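## Task

The rack's front holds twelve drive blanks in three rows of four. Press each protruding blank all the way in until it seats and latches, but leave untouched the blank in the bottom row, rightmost position when facing the rack. The rack is loose: tilting it beyond a slight amount fails the task, and it must finish in its original place.

## Robot and tools

Robot: two YAM-type arms, left_arm and right_arm, each ending in a parallel two-finger gripper with a wrist camera. Calibrated bases: left_arm at (-0.003, +0.354, 0) m, right_arm at (-0.004, -0.263, 0) m, both facing about +x. A camera stand is bolted behind the arms. Cameras: cam_low (fixed, 672x504), cam_left_wrist and cam_right_wrist (672x504 each); calibration K and T_world_to_cam are given per camera and may be a few mm or degrees off.

Frame: the scene frame. Origin on the table top midway between the nominal bases, +z up, +x out over the table, +y toward left_arm. Image left/right is not the same as arm names. A gripper's fingers point along its own +z and open along its own y. end_effector_position is the point between the pads, roughly 1 cm short of the fingertips. Reported poses can be off by a few centimetres, more when reaching far.

The 14-number row (used by execute_actions and move): one flat list covering both arms, always all 14 numbers, each in [-1, 1]. Order: left_arm dx, dy, dz, rx, ry, rz, opening, then right_arm dx, dy, dz, rx, ry, rz, opening. dx/dy/dz are an offset along scene axes, and rx/ry/rz a rotation vector about the gripper's position; both are relative to that arm's Hand target as it stands when the action or move begins (not relative to the previous row). Scale: 1.0 = 0.6 m for distances, 180 degrees for rotation. A translation longer than 1.0 gets shortened along its direction. Opening is absolute, not an offset: +1 fully open (0.093 m), -1 closed. Sending six zeros re-commands the current Hand target; sending an offset again moves further. To leave a gripper unchanged, resend its current opening (0 is a real command, half-open).

execute_actions: actions is a list of actions; each action is a table of up to 15 rows, one per 1/30 s step; a short table repeats its last row. cameras optionally names cameras to return ("all", [] or names). An empty actions list returns state plus all images.

move: target is one 14-number row or a list of up to 15 rows; every row is an offset from the same starting Hand targets. The grippers travel in straight lines, all finishing together, at least 0.5 s and at most 10 s. speed is top speed in m/s (0.002 to 2.9, default 0.25; rotation up to twice that in rad/s), one value or one per target. blend (m) rounds corners in a list; 0 stops at each. opening_speed (0.2 or more, per second on the -1..+1 scale) ramps the fingers. grip_force sets finger force 10 to 50 N per pad and persists. blocking=false returns after 0.5 s while the move continues. Paths do not avoid obstacles or the other arm; faster moves lag more and hit harder, and a target set deeper past a contact pushes harder. Avoid paths passing near an arm's own base. The result adds a move: line: done, off_target, moving, held or fault, plus limits (paced = clipped pose, held = steps withheld).

wait: seconds 0 to 10; robot holds its commands. stop: brakes a running move. zoom_image: camera (cam_low, cam_left_wrist, cam_right_wrist) and region [x0, y0, x1, y1] in pixels, at most 504x504, from the latest image. read_manual: licence text only. finished_scene: scene number (1 or 2); ends the scene irreversibly, so only call it once the blanks are seated and the rack is back in place.

Reading results: Hand target is the last commanded pose after clipping; the gripper often rests short of it because of friction and weight, and later offsets count from the Hand target, not the measured position. Send the shortfall as a further offset if needed. Orientation commands are clipped to within 40 degrees of the current one per step. grip_measured is the motor position on the opening scale (pads meet near -0.94, about +0.0208 per mm of width). Joint velocities may read "within noise". Joint torques include gravity and have offsets; positive means toward a larger joint position. A MOTOR HOT line warns of heating; an OVER-TEMPERATURE FAULT folds that arm for the rest of the scene, so avoid long pushes against something or long stretched holds. An arm blocked by contact keeps pressing until commanded back past its gripper.

For this job: push blanks gently along the rack's insertion direction with closed fingertips, slowly, and back off right after each latches. The rack is free-standing, so press at moderate speed and brace or watch that it does not slide or tilt; check with cam_low and zoom. Never touch the excluded blank. Avoid collisions between the arms and their wrist cameras, hard hits on the rack or table, tipping or dropping anything, and pulling on camera cables.

Each tool is called after ">>>" in YAML: its name, and indented under it one key for each argument.

## Session

>>> execute_actions:
  actions: []

>>> zoom_image:
  camera: "cam_low"
  region: [150, 0, 310, 120]

Scene clock: 0.00 s.
left_arm: end_effector_position=(+0.3816, +0.3489, +0.0695) grip_measured=+1.000 end_effector_quat_wxyz=(+0.545, -0.014, +0.828, +0.130) | right_arm: end_effector_position=(+0.3795, -0.2436, +0.0757) grip_measured=+1.000 end_effector_quat_wxyz=(+0.549, -0.039, +0.834, +0.042)
Joint positions: left_arm=[-0.194 1.637 0.376 0.844 -0.404 0.044 0.093] | right_arm=[-0.025 1.558 0.363 0.787 -0.11 -0.017 0.093]
Joint velocities: within noise
Joint torques (N m): no reading
Heat: left arm: 28 °C; right arm: 31 °C.
Hand target: left_arm +0.3828, +0.3486, +0.0717; +0.547, -0.014, +0.827, +0.129 | right_arm +0.3839, -0.2435, +0.0854; +0.561, -0.039, +0.826, +0.041
Tool commands: left_gripper/opening=+1.0 right_gripper/opening=+1.0
camera_calibration:
cam_left_wrist: T_world_to_cam=[[0.193905, -0.961533, -0.194566, 0.276814], [-0.745746, -0.0156144, -0.666047, 0.372749], [0.637388, 0.274246, -0.720087, -0.20448], [0, 0, 0, 1]] pos_world=[0.354634, 0.328064, 0.154884]
cam_right_wrist: T_world_to_cam=[[0.119501, -0.992834, 0.00100977, -0.289542], [-0.733219, -0.0889383, -0.674152, 0.347573], [0.66941, 0.0798213, -0.738592, -0.0947217], [0, 0, 0, 1]] pos_world=[0.352855, -0.248994, 0.164648]

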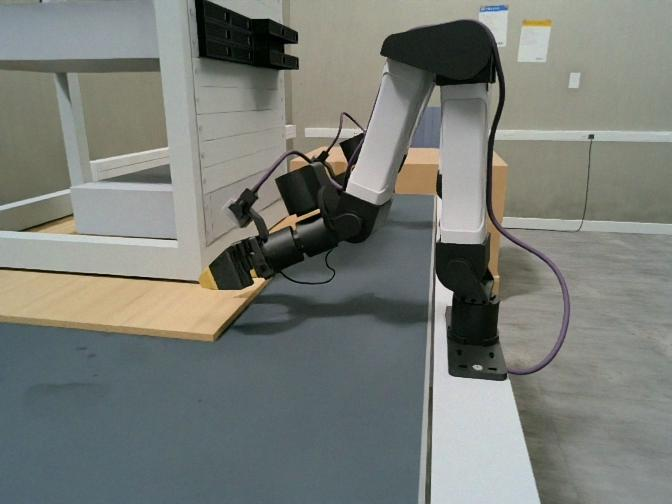

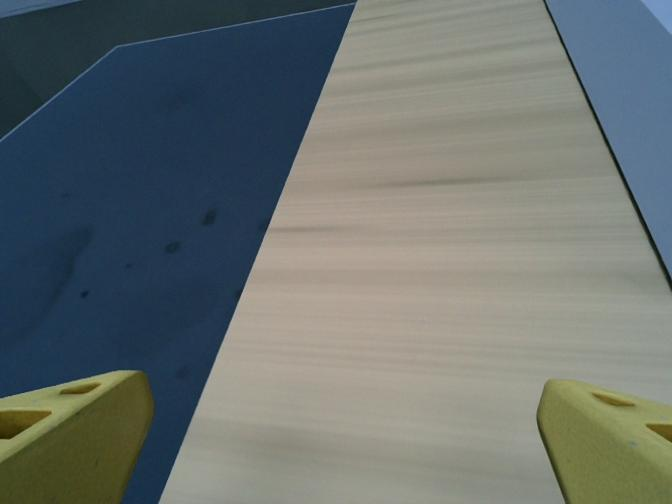

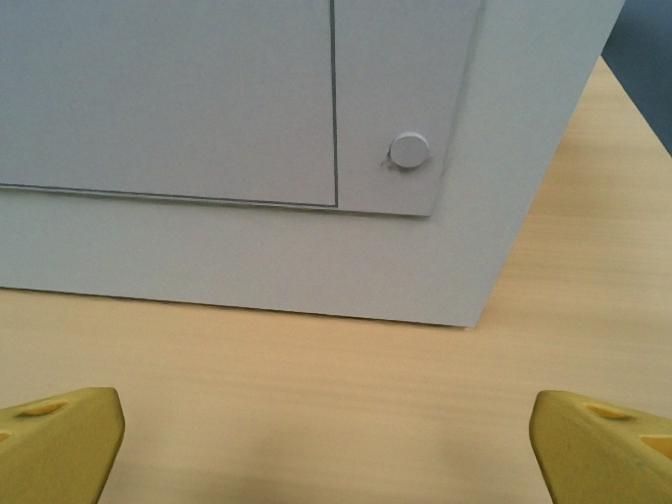

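Scaled by 3.150 from the camera's 672x504 image, which has a finer 960x720 frame.

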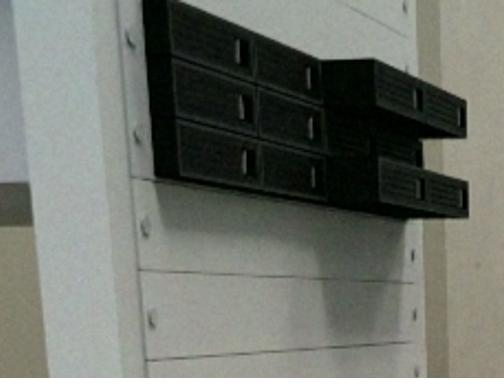

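>>> move:
  target: [0,0,0,0,0,0,1,-0.14,0.073,0.633,-0.001,-0.131,-0.036,-1]
  speed: 0.3
  cameras: ["all"]

>>> zoom_image:
  camera: "cam_low"
  region: [190, 0, 310, 80]

Scene clock: 8.67 s.
left_arm: end_effector_position=(+0.3816, +0.3489, +0.0695) grip_measured=+1.000 end_effector_quat_wxyz=(+0.545, -0.014, +0.828, +0.130) | right_arm: end_effector_position=(+0.3027, -0.1988, +0.4516) grip_measured=-0.987 end_effector_quat_wxyz=(+0.710, -0.005, +0.704, -0.001)
Joint positions: left_arm=[-0.194 1.637 0.376 0.844 -0.404 0.044 0.093] | right_arm=[0.401 0.92 1.204 -0.275 0.424 -0.011 0]
Joint torques (N m): left_arm=[-0.09 -6.08 5.44 1.76 -0.12 -0.05] | right_arm=[0.61 -0.9 8.83 2.33 0.1 -0.04]
Heat: left arm: 30 °C; right arm: 33 °C.
Hand target: left_arm +0.3828, +0.3486, +0.0717; +0.547, -0.014, +0.827, +0.129 | right_arm +0.2998, -0.1999, +0.4654; +0.720, -0.001, +0.694, +0.000
Off the commanded pose: left_arm 0.002 m, 0 deg | right_arm 0.014 m, 2 deg.
move: off_target (right_arm)
camera_calibration:
cam_left_wrist: T_world_to_cam=[[0.193905, -0.961533, -0.194566, 0.276814], [-0.745746, -0.0156144, -0.666047, 0.372749], [0.637388, 0.274246, -0.720087, -0.20448], [0, 0, 0, 1]] pos_world=[0.354634, 0.328064, 0.154884]
cam_right_wrist: T_world_to_cam=[[0.00240815, -0.999304, 0.0372224, -0.218523], [-0.405565, -0.0349998, -0.913396, 0.568156], [0.914063, -0.0128965, -0.405367, -0.0122116], [0, 0, 0, 1]] pos_world=[0.242113, -0.198643, 0.522135]

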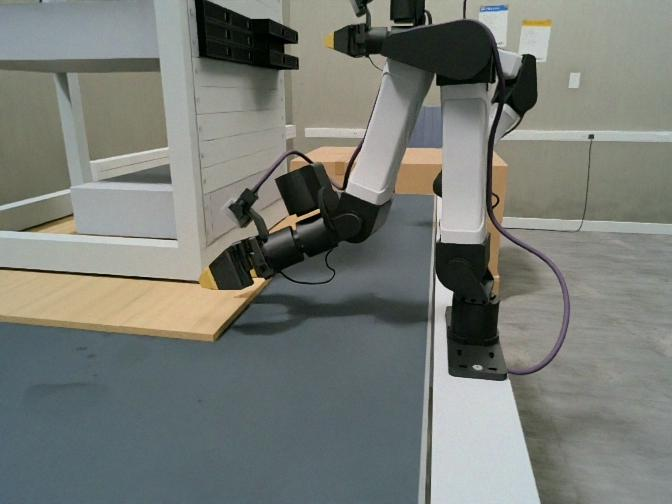

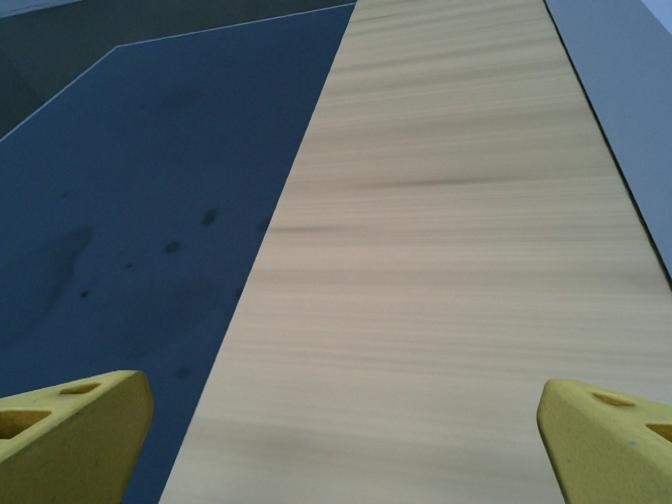

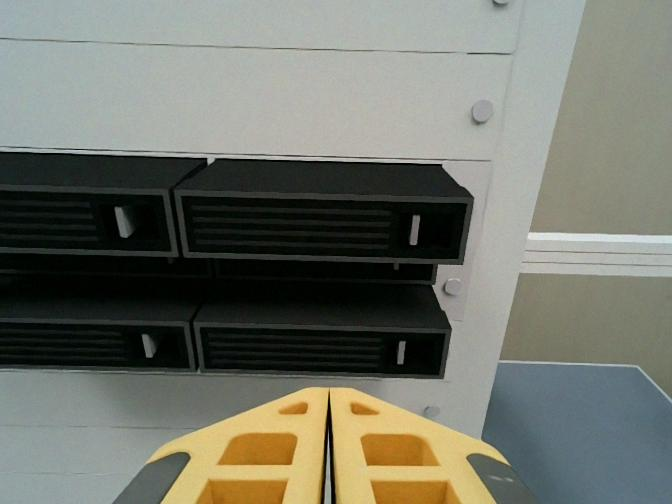

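Scaled by 4.200 from the camera's 672x504 image, which has a finer 960x720 frame.

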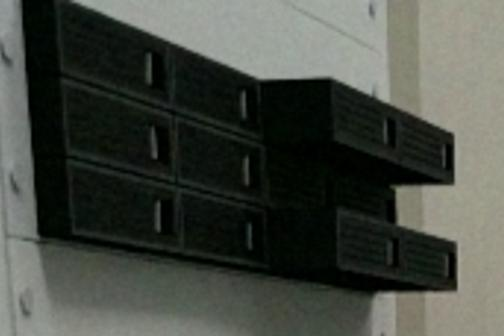

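>>> move:
  target: [0,0,0,0,0,0,1,0.12,0.005,0.02,0,0,0,-1]
  cameras: ["cam_low","cam_right_wrist"]

>>> zoom_image:
  camera: "cam_low"
  region: [190, 0, 310, 80]

Scene clock: 15.63 s.
left_arm: end_effector_position=(+0.3816, +0.3489, +0.0695) grip_measured=+1.000 end_effector_quat_wxyz=(+0.545, -0.014, +0.828, +0.130) | right_arm: end_effector_position=(+0.3734, -0.1958, +0.4517) grip_measured=-0.987 end_effector_quat_wxyz=(+0.696, -0.006, +0.718, -0.009)
Joint positions: left_arm=[-0.194 1.637 0.376 0.844 -0.404 0.044 0.093] | right_arm=[0.286 1.166 1.346 -0.212 0.319 -0.011 0]
Joint torques (N m): left_arm=[-0.1 -6.09 5.48 1.75 -0.13 -0.06] | right_arm=[-0.35 -2.88 9.94 2.7 -0.17 0]
Heat: left arm: 31 °C; right arm: 35 °C.
Hand target: left_arm +0.3828, +0.3486, +0.0717; +0.547, -0.014, +0.827, +0.129 | right_arm +0.3718, -0.1968, +0.4773; +0.719, -0.001, +0.695, +0.000
Off the commanded pose: left_arm 0.002 m, 0 deg | right_arm 0.026 m, 4 deg.
move: off_target (right_arm)
camera_calibration:
cam_right_wrist: T_world_to_cam=[[-0.00627769, -0.998701, 0.0505648, -0.218338], [-0.4397, -0.0426584, -0.897131, 0.600998], [0.898123, -0.0278653, -0.438861, -0.0586105], [0, 0, 0, 1]] pos_world=[0.315527, -0.19405, 0.524492]
Images, in order (width x height): cam_low 672x504, cam_right_wrist 672x504.

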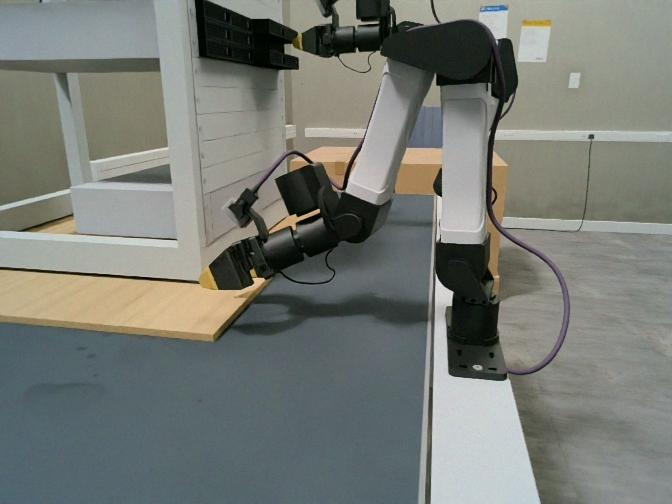

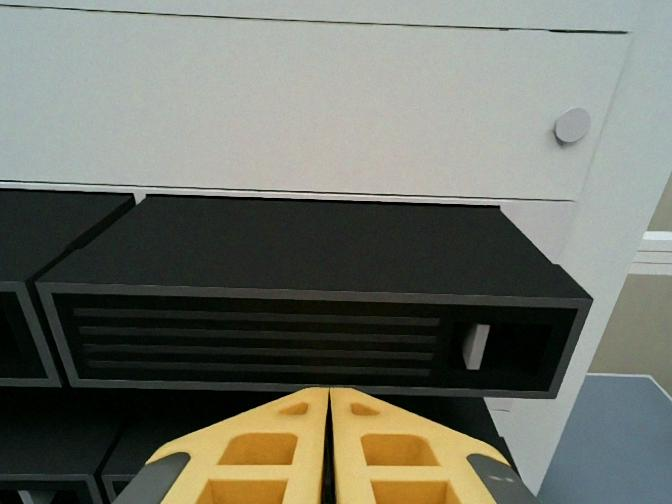

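Scaled by 4.200 from the camera's 672x504 image, which has a finer 960x720 frame.

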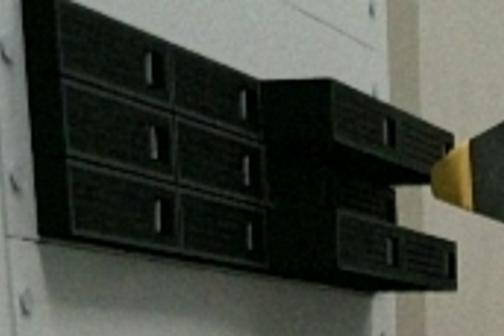

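>>> move:
  target:
    - [0,0,0,0,0,0,1,-0.025,0.0,0.008,0,-0.008,0,-1]
    - [0,0,0,0,0,0,1,-0.02,0.0,0.027,0,-0.01,0,-1]
    - [0,0,0,0,0,0,1,0.11,0.0,0.027,0,-0.01,0,-1]
  speed: [0.1,0.1,0.04]
  blend: [0.01,0.005,0]
  cameras: ["cam_low","cam_right_wrist"]

>>> zoom_image:
  camera: "cam_low"
  region: [190, 0, 310, 80]

Scene clock: 25.50 s.
left_arm: end_effector_position=(+0.3816, +0.3489, +0.0695) grip_measured=+1.000 end_effector_quat_wxyz=(+0.545, -0.014, +0.828, +0.130) | right_arm: end_effector_position=(+0.4126, -0.1958, +0.4684) grip_measured=-0.987 end_effector_quat_wxyz=(+0.694, -0.012, +0.720, -0.006)
Joint positions: left_arm=[-0.194 1.637 0.376 0.844 -0.404 0.044 0.093] | right_arm=[0.232 1.324 1.526 -0.24 0.253 -0.016 0]
Joint torques (N m): left_arm=[-0.09 -6.08 5.44 1.76 -0.13 -0.06] | right_arm=[-1.81 0.98 9.91 3.8 -0.17 0]
Heat: left arm: 33 °C; right arm: 37 °C.
Hand target: left_arm +0.3828, +0.3486, +0.0717; +0.547, -0.014, +0.827, +0.129 | right_arm +0.4378, -0.1969, +0.4935; +0.730, -0.001, +0.683, +0.000
Off the commanded pose: left_arm 0.002 m, 0 deg | right_arm 0.036 m, 6 deg.
move: off_target (right_arm); blend cut to 0.0059 m at target 1
camera_calibration:
cam_right_wrist: T_world_to_cam=[[0.00609598, -0.998458, 0.0551791, -0.226181], [-0.445316, -0.0521171, -0.893855, 0.632158], [0.895353, -0.0191232, -0.444947, -0.0808031], [0, 0, 0, 1]] pos_world=[0.355236, -0.194432, 0.541585]
Images, in order (width x height): cam_low 672x504, cam_right_wrist 672x504.

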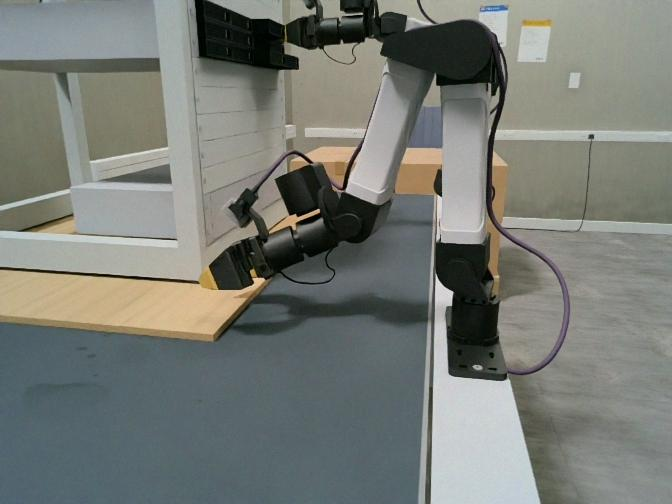

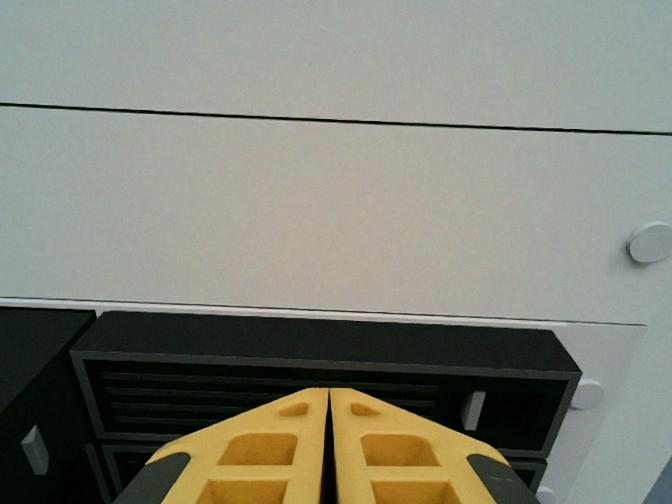

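Scaled by 4.200 from the camera's 672x504 image, which has a finer 960x720 frame.

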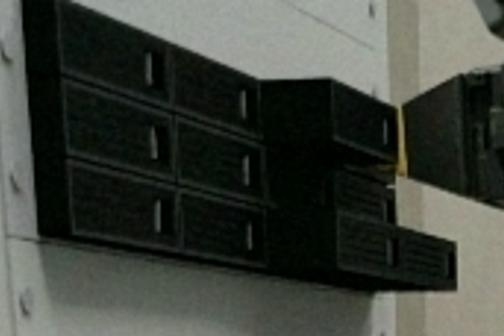

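>>> move:
  target:
    - [0,0,0,0,0,0,1,0.023,0,0,0,0,0,-1]
    - [0,0,0,0,0,0,1,-0.138,0,0,0,0,0,-1]
    - [0,0,0,0,0,0,1,-0.138,0.19,0,0,0,0,-1]
  speed: [0.04,0.15,0.2]
  blend: [0,0.01,0]
  cameras: ["cam_low","cam_right_wrist"]

>>> zoom_image:
  camera: "cam_low"
  region: [190, 0, 310, 80]

Scene clock: 31.87 s.
left_arm: end_effector_position=(+0.3816, +0.3489, +0.0695) grip_measured=+1.000 end_effector_quat_wxyz=(+0.545, -0.014, +0.828, +0.130) | right_arm: end_effector_position=(+0.3565, -0.0801, +0.4713) grip_measured=-0.987 end_effector_quat_wxyz=(+0.713, -0.018, +0.700, -0.010)
Joint positions: left_arm=[-0.194 1.637 0.376 0.844 -0.404 0.044 0.093] | right_arm=[0.727 1.331 1.483 -0.128 0.743 -0.057 0]
Joint velocities: left_arm=[within noise] | right_arm=[0.012 -0.012 -0.027 -0.154 -0.007 -0.007 0]
Joint torques (N m): left_arm=[-0.06 -6.06 5.44 1.75 -0.13 -0.05] | right_arm=[0.21 -3.9 9.83 2.5 0.08 -0.04]
Heat: left arm: 34 °C; right arm: 39 °C.
Hand target: left_arm +0.3828, +0.3486, +0.0717; +0.547, -0.014, +0.827, +0.129 | right_arm +0.3550, -0.0829, +0.4934; +0.730, -0.001, +0.683, -0.001
Off the commanded pose: left_arm 0.002 m, 0 deg | right_arm 0.022 m, 4 deg.
move: off_target (right_arm)
camera_calibration:
cam_right_wrist: T_world_to_cam=[[0.0073622, -0.997496, 0.0703391, -0.117961], [-0.395273, -0.0675153, -0.916079, 0.607177], [0.918534, -0.0210588, -0.39478, -0.0591596], [0, 0, 0, 1]] pos_world=[0.295209, -0.0779175, 0.541164]
Images, in order (width x height): cam_low 672x504, cam_right_wrist 672x504.

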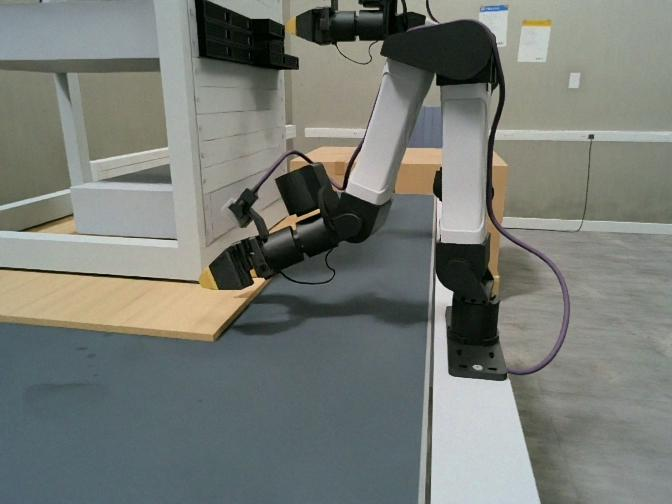

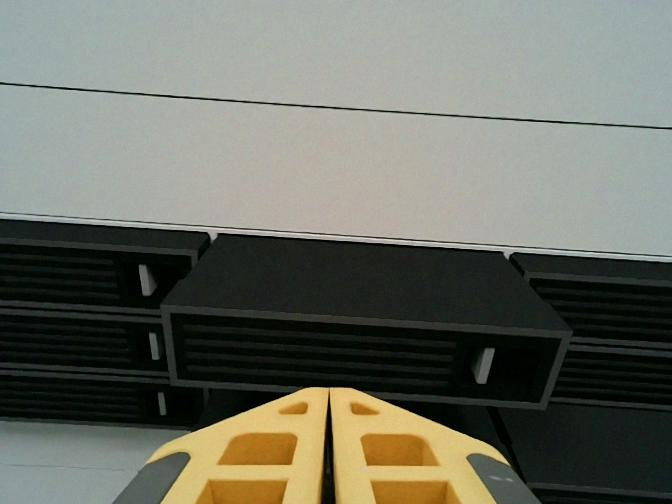

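Scaled by 4.200 from the camera's 672x504 image, which has a finer 960x720 frame.

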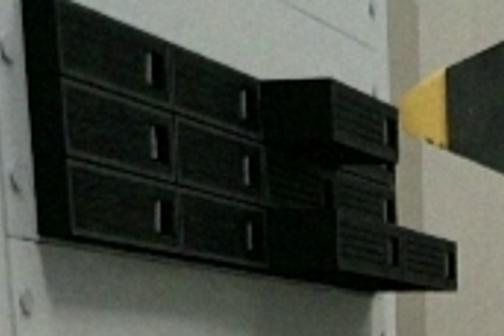

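>>> move:
  target:
    - [0,0,0,0,0,0,1,0.025,-0.014,-0.003,0,0,0,-1]
    - [0,0,0,0,0,0,1,0.172,-0.014,-0.003,0,0,0,-1]
    - [0,0,0,0,0,0,1,-0.01,-0.014,-0.003,0,0,0,-1]
    - [0,0,0,0,0,0,1,-0.01,-0.014,-0.095,0,0,0,-1]
  speed: [0.15,0.045,0.15,0.2]
  blend: [0.005,0,0.01,0]
  cameras: ["cam_low","cam_right_wrist"]

>>> zoom_image:
  camera: "cam_low"
  region: [190, 0, 310, 80]

Scene clock: 39.40 s.
left_arm: end_effector_position=(+0.3816, +0.3489, +0.0695) grip_measured=+1.000 end_effector_quat_wxyz=(+0.545, -0.014, +0.828, +0.130) | right_arm: end_effector_position=(+0.3536, -0.0882, +0.4276) grip_measured=-0.987 end_effector_quat_wxyz=(+0.720, -0.010, +0.694, -0.006)
Joint positions: left_arm=[-0.194 1.637 0.376 0.844 -0.404 0.044 0.093] | right_arm=[0.714 1.251 1.226 0.074 0.736 -0.057 0]
Joint torques (N m): left_arm=[-0.09 -6.06 5.45 1.76 -0.13 -0.06] | right_arm=[0.49 -5.16 6.09 2.47 0.06 -0.03]
Heat: left arm: 34 °C; right arm: 40 °C.
Hand target: left_arm +0.3828, +0.3486, +0.0717; +0.547, -0.014, +0.827, +0.129 | right_arm +0.3490, -0.0913, +0.4366; +0.730, -0.001, +0.683, +0.000
Off the commanded pose: left_arm 0.002 m, 0 deg | right_arm 0.010 m, 2 deg.
move: done
camera_calibration:
cam_right_wrist: T_world_to_cam=[[0.00126667, -0.998565, 0.0535401, -0.113754], [-0.379212, -0.0500208, -0.923957, 0.564635], [0.925309, -0.0191327, -0.378732, -0.0829305], [0, 0, 0, 1]] pos_world=[0.290997, -0.0869337, 0.49638]
Images, in order (width x height): cam_low 672x504, cam_right_wrist 672x504.

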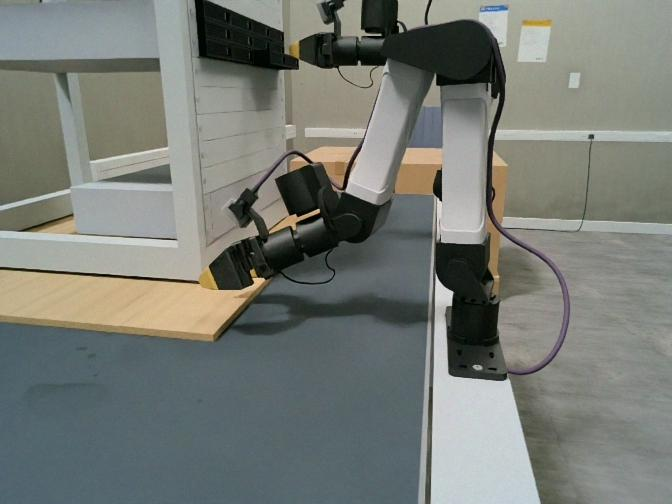

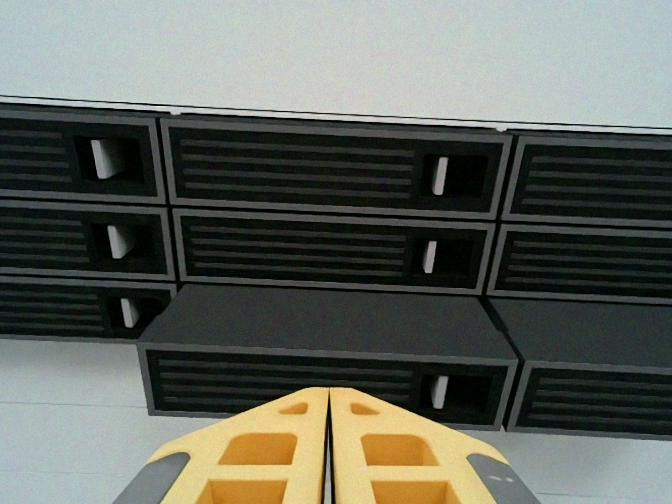

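Scaled by 4.200 from the camera's 672x504 image, which has a finer 960x720 frame.

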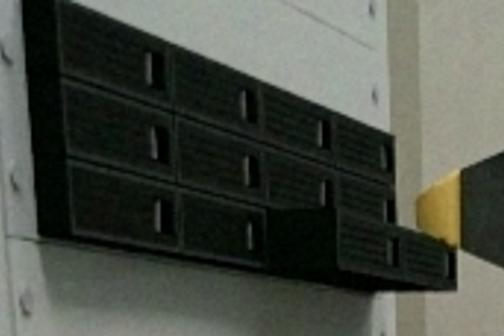

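>>> move:
  target: [0,0,0,0,0,0,1,0.03,-0.002,-0.013,0,-0.003,0,-1]
  speed: 0.1
  cameras: ["cam_right_wrist"]

Scene clock: 46.00 s.
left_arm: end_effector_position=(+0.3816, +0.3489, +0.0695) grip_measured=+1.000 end_effector_quat_wxyz=(+0.545, -0.014, +0.828, +0.130) | right_arm: end_effector_position=(+0.3648, -0.0935, +0.4288) grip_measured=-0.987 end_effector_quat_wxyz=(+0.729, -0.001, +0.685, -0.004)
Joint positions: left_arm=[-0.194 1.637 0.376 0.844 -0.404 0.044 0.093] | right_arm=[0.675 1.271 1.217 0.136 0.707 -0.06 0]
Joint torques (N m): left_arm=[-0.09 -6.06 5.41 1.76 -0.13 -0.05] | right_arm=[-0.35 -3.75 5.79 2.49 -0.22 -0.02]
Heat: left arm: 35 °C; right arm: 39 °C.
Hand target: left_arm +0.3828, +0.3486, +0.0717; +0.547, -0.014, +0.827, +0.129 | right_arm +0.3670, -0.0925, +0.4288; +0.734, -0.001, +0.680, +0.000
Off the commanded pose: left_arm 0.002 m, 0 deg | right_arm 0.002 m, 1 deg.
move: done
camera_calibration:
cam_right_wrist: T_world_to_cam=[[-0.0103324, -0.999292, 0.0361765, -0.107427], [-0.355636, -0.0301406, -0.934138, 0.567312], [0.934567, -0.0225176, -0.355073, -0.10682], [0, 0, 0, 1]] pos_world=[0.300477, -0.0926574, 0.495906]
Images, in order (width x height): cam_right_wrist 672x504.

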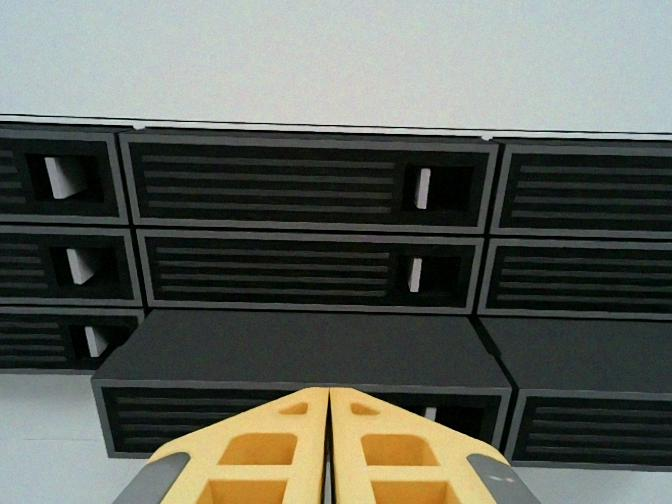

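>>> move:
  target: [0,0,0,0,0,0,1,0.01,0.004,-0.02,0,0,0,-1]
  speed: 0.1
  cameras: ["cam_right_wrist"]

Scene clock: 50.47 s.
left_arm: end_effector_position=(+0.3816, +0.3489, +0.0695) grip_measured=+1.000 end_effector_quat_wxyz=(+0.545, -0.014, +0.828, +0.130) | right_arm: end_effector_position=(+0.3707, -0.0905, +0.4170) grip_measured=-0.987 end_effector_quat_wxyz=(+0.729, -0.001, +0.685, -0.004)
Joint positions: left_arm=[-0.194 1.637 0.376 0.844 -0.404 0.044 0.093] | right_arm=[0.669 1.287 1.181 0.188 0.7 -0.06 0]
Joint torques (N m): left_arm=[-0.08 -6.08 5.46 1.75 -0.13 -0.05] | right_arm=[-0.46 -3.92 5.81 2.44 -0.2 -0.01]
Heat: left arm: 35 °C; right arm: 40 °C.
Hand target: left_arm +0.3828, +0.3486, +0.0717; +0.547, -0.014, +0.827, +0.129 | right_arm +0.3730, -0.0900, +0.4168; +0.734, -0.001, +0.680, +0.000
Off the commanded pose: left_arm 0.002 m, 0 deg | right_arm 0.002 m, 1 deg.
move: done
camera_calibration:
cam_right_wrist: T_world_to_cam=[[-0.00919401, -0.999276, 0.0369147, -0.104744], [-0.355505, -0.031238, -0.934152, 0.558344], [0.934629, -0.021712, -0.354961, -0.116459], [0, 0, 0, 1]] pos_world=[0.306377, -0.0897555, 0.484106]
Images, in order (width x height): cam_right_wrist 672x504.

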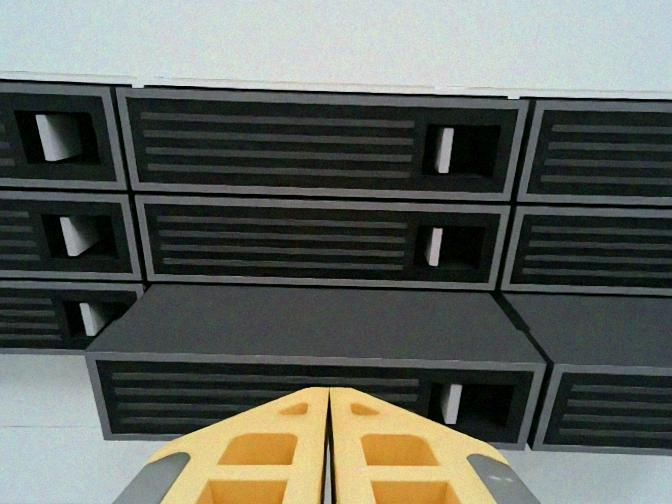

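>>> move:
  target:
    - [0,0,0,0,0,0,1,0.15,0.0,0.003,0,0,0,-1]
    - [0,0,0,0,0,0,1,-0.03,0,0.003,0,0,0,-1]
  speed: [0.045,0.15]
  cameras: ["cam_low","cam_right_wrist"]

>>> zoom_image:
  camera: "cam_low"
  region: [190, 0, 310, 80]

Scene clock: 57.70 s.
left_arm: end_effector_position=(+0.3816, +0.3489, +0.0695) grip_measured=+1.000 end_effector_quat_wxyz=(+0.545, -0.014, +0.828, +0.130) | right_arm: end_effector_position=(+0.3588, -0.0874, +0.4140) grip_measured=-0.987 end_effector_quat_wxyz=(+0.727, -0.007, +0.687, -0.003)
Joint positions: left_arm=[-0.194 1.637 0.376 0.844 -0.404 0.044 0.093] | right_arm=[0.702 1.255 1.152 0.178 0.722 -0.064 0]
Joint torques (N m): left_arm=[-0.1 -6.09 5.44 1.76 -0.14 -0.06] | right_arm=[0.46 -5.11 5.72 2.42 0.08 0.04]
Heat: left arm: 36 °C; right arm: 40 °C.
Hand target: left_arm +0.3828, +0.3486, +0.0717; +0.547, -0.014, +0.827, +0.129 | right_arm +0.3550, -0.0901, +0.4186; +0.734, -0.001, +0.680, +0.000
Off the commanded pose: left_arm 0.002 m, 0 deg | right_arm 0.007 m, 1 deg.
move: done
camera_calibration:
cam_right_wrist: T_world_to_cam=[[0.00143751, -0.999014, 0.0443779, -0.108444], [-0.360698, -0.0419086, -0.93174, 0.551364], [0.932681, -0.0146677, -0.360403, -0.102772], [0, 0, 0, 1]] pos_world=[0.294886, -0.0867377, 0.481502]
Images, in order (width x height): cam_low 672x504, cam_right_wrist 672x504.

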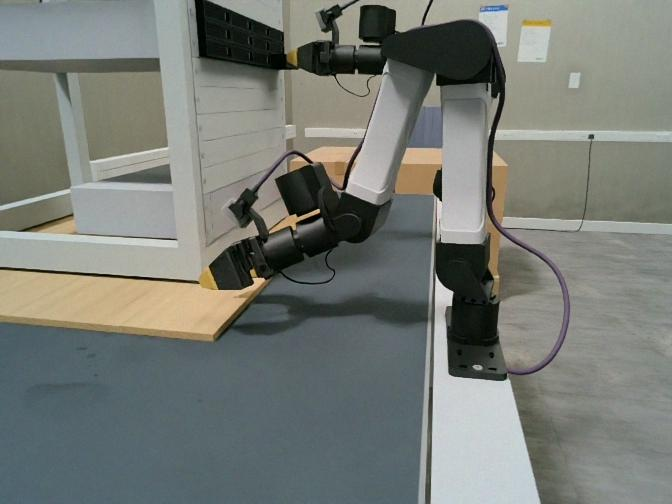

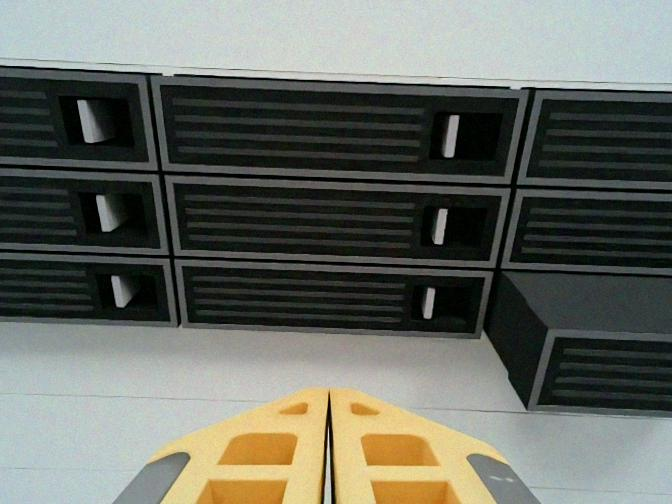

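Scaled by 4.200 from the camera's 672x504 image, which has a finer 960x720 frame.

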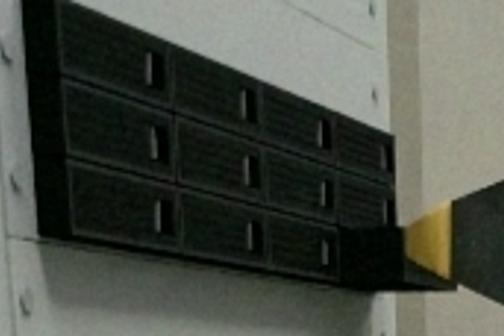

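>>> finished_scene:
  scene: 2

The scene is finished: the task was done.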